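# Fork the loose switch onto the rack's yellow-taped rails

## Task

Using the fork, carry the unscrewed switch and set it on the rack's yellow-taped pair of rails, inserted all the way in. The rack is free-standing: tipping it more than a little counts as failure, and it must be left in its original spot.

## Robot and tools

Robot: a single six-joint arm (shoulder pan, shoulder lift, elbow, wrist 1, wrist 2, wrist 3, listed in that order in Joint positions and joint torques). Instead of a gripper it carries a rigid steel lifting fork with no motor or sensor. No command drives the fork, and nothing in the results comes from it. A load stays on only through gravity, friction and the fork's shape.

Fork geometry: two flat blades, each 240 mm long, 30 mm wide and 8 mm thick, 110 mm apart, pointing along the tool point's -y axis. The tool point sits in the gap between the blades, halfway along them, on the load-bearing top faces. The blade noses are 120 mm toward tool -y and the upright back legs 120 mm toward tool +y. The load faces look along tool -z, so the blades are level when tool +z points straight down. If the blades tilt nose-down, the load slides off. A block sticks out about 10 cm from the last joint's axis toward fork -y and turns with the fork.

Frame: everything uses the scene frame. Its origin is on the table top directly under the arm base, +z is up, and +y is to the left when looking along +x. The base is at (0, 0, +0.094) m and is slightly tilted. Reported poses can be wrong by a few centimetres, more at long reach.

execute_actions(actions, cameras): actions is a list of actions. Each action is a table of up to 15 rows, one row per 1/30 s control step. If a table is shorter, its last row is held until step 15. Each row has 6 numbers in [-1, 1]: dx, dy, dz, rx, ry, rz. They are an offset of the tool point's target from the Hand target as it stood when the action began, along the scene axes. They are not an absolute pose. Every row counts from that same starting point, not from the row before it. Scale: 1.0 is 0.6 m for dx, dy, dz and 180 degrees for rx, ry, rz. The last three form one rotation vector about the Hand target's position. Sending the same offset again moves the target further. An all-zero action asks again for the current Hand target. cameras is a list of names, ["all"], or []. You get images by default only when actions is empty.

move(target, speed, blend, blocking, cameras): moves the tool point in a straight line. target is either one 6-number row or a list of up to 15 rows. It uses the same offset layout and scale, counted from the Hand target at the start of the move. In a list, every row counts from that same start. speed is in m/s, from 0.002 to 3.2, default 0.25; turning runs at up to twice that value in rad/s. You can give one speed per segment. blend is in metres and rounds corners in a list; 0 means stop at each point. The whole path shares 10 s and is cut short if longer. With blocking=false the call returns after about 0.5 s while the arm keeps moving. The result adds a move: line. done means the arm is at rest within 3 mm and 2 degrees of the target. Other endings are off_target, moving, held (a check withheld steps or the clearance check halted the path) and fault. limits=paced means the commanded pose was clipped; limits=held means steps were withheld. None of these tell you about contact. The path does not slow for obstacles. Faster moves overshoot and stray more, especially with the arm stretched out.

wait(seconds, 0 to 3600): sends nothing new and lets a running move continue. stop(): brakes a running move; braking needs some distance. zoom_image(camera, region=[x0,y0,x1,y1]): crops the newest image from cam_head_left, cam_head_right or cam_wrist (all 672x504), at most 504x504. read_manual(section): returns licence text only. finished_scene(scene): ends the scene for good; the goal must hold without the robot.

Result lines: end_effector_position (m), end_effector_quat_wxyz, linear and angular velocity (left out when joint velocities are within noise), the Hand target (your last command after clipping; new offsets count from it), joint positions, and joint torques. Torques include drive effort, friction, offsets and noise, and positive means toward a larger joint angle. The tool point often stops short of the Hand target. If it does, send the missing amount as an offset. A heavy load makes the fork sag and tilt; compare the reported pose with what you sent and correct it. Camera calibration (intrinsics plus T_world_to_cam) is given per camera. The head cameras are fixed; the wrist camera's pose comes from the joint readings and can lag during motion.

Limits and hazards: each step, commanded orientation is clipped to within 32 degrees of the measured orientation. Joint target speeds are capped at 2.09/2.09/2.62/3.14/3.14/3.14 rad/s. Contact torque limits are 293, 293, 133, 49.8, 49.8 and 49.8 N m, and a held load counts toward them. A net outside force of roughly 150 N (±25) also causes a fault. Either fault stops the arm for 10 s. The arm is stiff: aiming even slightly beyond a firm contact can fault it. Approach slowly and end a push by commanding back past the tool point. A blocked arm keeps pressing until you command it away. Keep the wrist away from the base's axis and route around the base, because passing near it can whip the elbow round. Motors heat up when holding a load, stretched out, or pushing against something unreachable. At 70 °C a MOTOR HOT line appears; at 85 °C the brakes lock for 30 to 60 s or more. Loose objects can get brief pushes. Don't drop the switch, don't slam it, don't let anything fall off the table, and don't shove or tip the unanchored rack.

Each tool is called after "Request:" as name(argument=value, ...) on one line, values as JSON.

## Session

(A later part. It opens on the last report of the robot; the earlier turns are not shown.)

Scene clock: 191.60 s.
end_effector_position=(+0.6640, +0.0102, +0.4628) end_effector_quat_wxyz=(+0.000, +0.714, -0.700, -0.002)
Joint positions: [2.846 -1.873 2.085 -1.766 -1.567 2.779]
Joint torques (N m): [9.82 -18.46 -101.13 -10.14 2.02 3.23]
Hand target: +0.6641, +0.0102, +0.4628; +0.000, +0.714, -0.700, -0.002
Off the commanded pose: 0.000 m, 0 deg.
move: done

Request:
move(target=[0.0025, 0.00005, 0, 0, 0, 0], speed=0.005)

Request:
move(target=[0.00167, 0.000035, 0, 0, 0, 0], speed=0.005)

Request:
move(target=[0.00167, 0.000035, 0, 0, 0, 0], speed=0.005)

Scene clock: 195.83 s.
end_effector_position=(+0.6655, +0.0102, +0.4627) end_effector_quat_wxyz=(+0.000, +0.714, -0.700, -0.002)
Joint positions: [2.847 -1.87 2.083 -1.766 -1.567 2.78]
Joint torques (N m): [9.41 -10.87 -104.46 -13.34 2.05 2.89]
Hand target: +0.6656, +0.0102, +0.4628; +0.000, +0.714, -0.700, -0.002
Off the commanded pose: 0.000 m, 0 deg.
move: done

Scene clock: 196.33 s.
end_effector_position=(+0.6665, +0.0103, +0.4627) end_effector_quat_wxyz=(+0.000, +0.714, -0.700, -0.002)
Joint positions: [2.848 -1.868 2.082 -1.767 -1.567 2.78]
Joint torques (N m): [8.83 8.49 -119.78 -25.07 5.04 4.15]
Hand target: +0.6666, +0.0102, +0.4628; +0.000, +0.714, -0.700, -0.002
Off the commanded pose: 0.000 m, 0 deg.
move: done

Scene clock: 196.83 s.
end_effector_position=(+0.6676, +0.0103, +0.4628) end_effector_quat_wxyz=(+0.000, +0.714, -0.700, -0.002)
Joint positions: [2.848 -1.866 2.08 -1.768 -1.567 2.781]
Joint torques (N m): [8.86 18.25 -122.34 -31.2 8.88 4.33]
Hand target: +0.6676, +0.0103, +0.4628; +0.000, +0.714, -0.700, -0.002
Off the commanded pose: 0.000 m, 0 deg.
move: done

Request:
move(target=[[-0.1666, -0.0035, 0, 0, 0, 0], [-0.1293, 0.1828, 0.2787, 0.0035, -0.3333, -0.0060]], speed=[0.12, 0.4], blend=[0.02, 0], cameras=["all"])

Request:
zoom_image(camera="cam_wrist", region=[200, 0, 400, 225])

Request:
zoom_image(camera="cam_head_left", region=[270, 60, 480, 290])

Scene clock: 209.00 s.
end_effector_position=(+0.5900, +0.1199, +0.6300) end_effector_quat_wxyz=(-0.354, +0.613, -0.612, +0.352)
Joint positions: [2.938 -2.168 2.62 -3.04 -1.351 3.017]
Joint torques (N m): [9.34 14.02 -73.41 -13.37 -1.58 3.58]
Hand target: +0.5901, +0.1199, +0.6300; -0.354, +0.613, -0.612, +0.352
Off the commanded pose: 0.000 m, 0 deg.
move: done
cam_wrist: T_world_to_cam=[[0.01923, -0.99948, -0.02608, 0.13451], [-0.77033, 0.00181, -0.63764, 0.72732], [0.63736, 0.03235, -0.76989, 0.19943]] pos_world=[0.43058, 0.12667, 0.62082]

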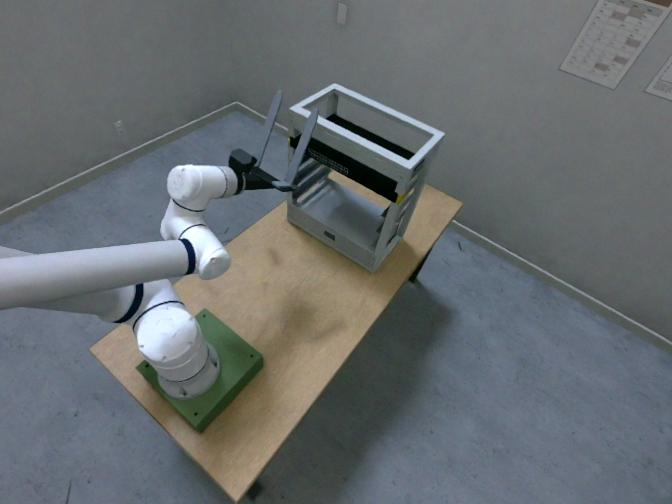

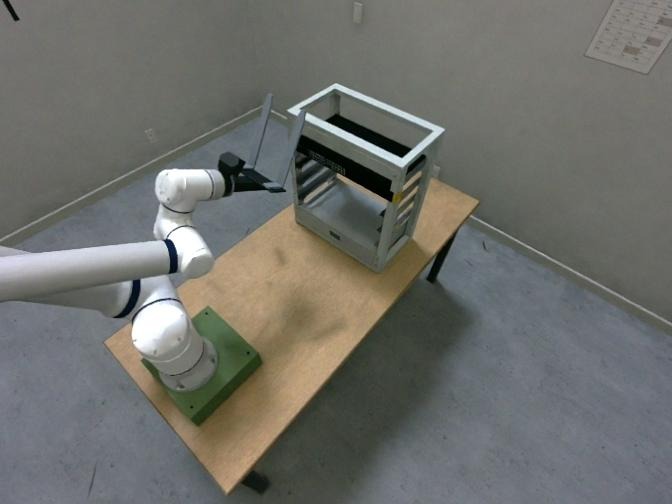

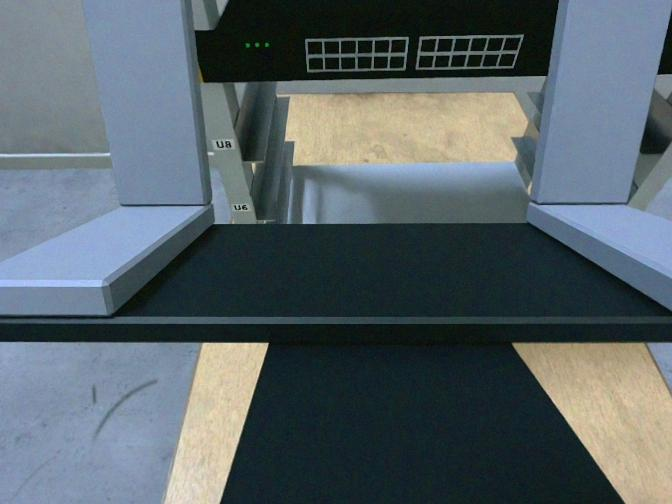

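Scaled by 2.240.

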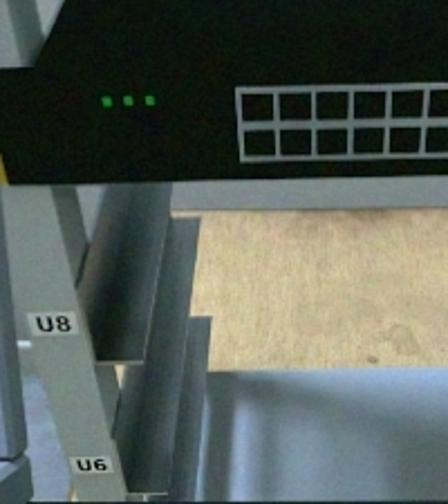

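Scaled by 2.191.

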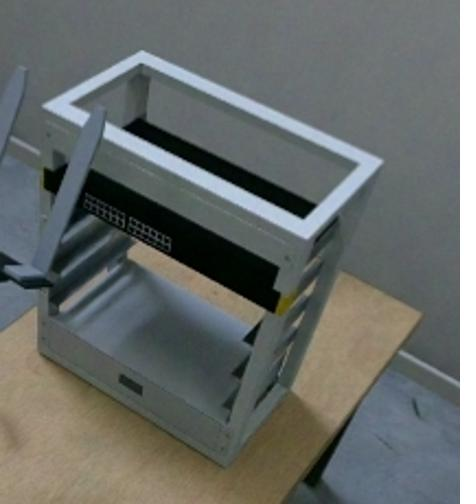

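Request:
finished_scene(scene=2)

The scene is finished: the task was done.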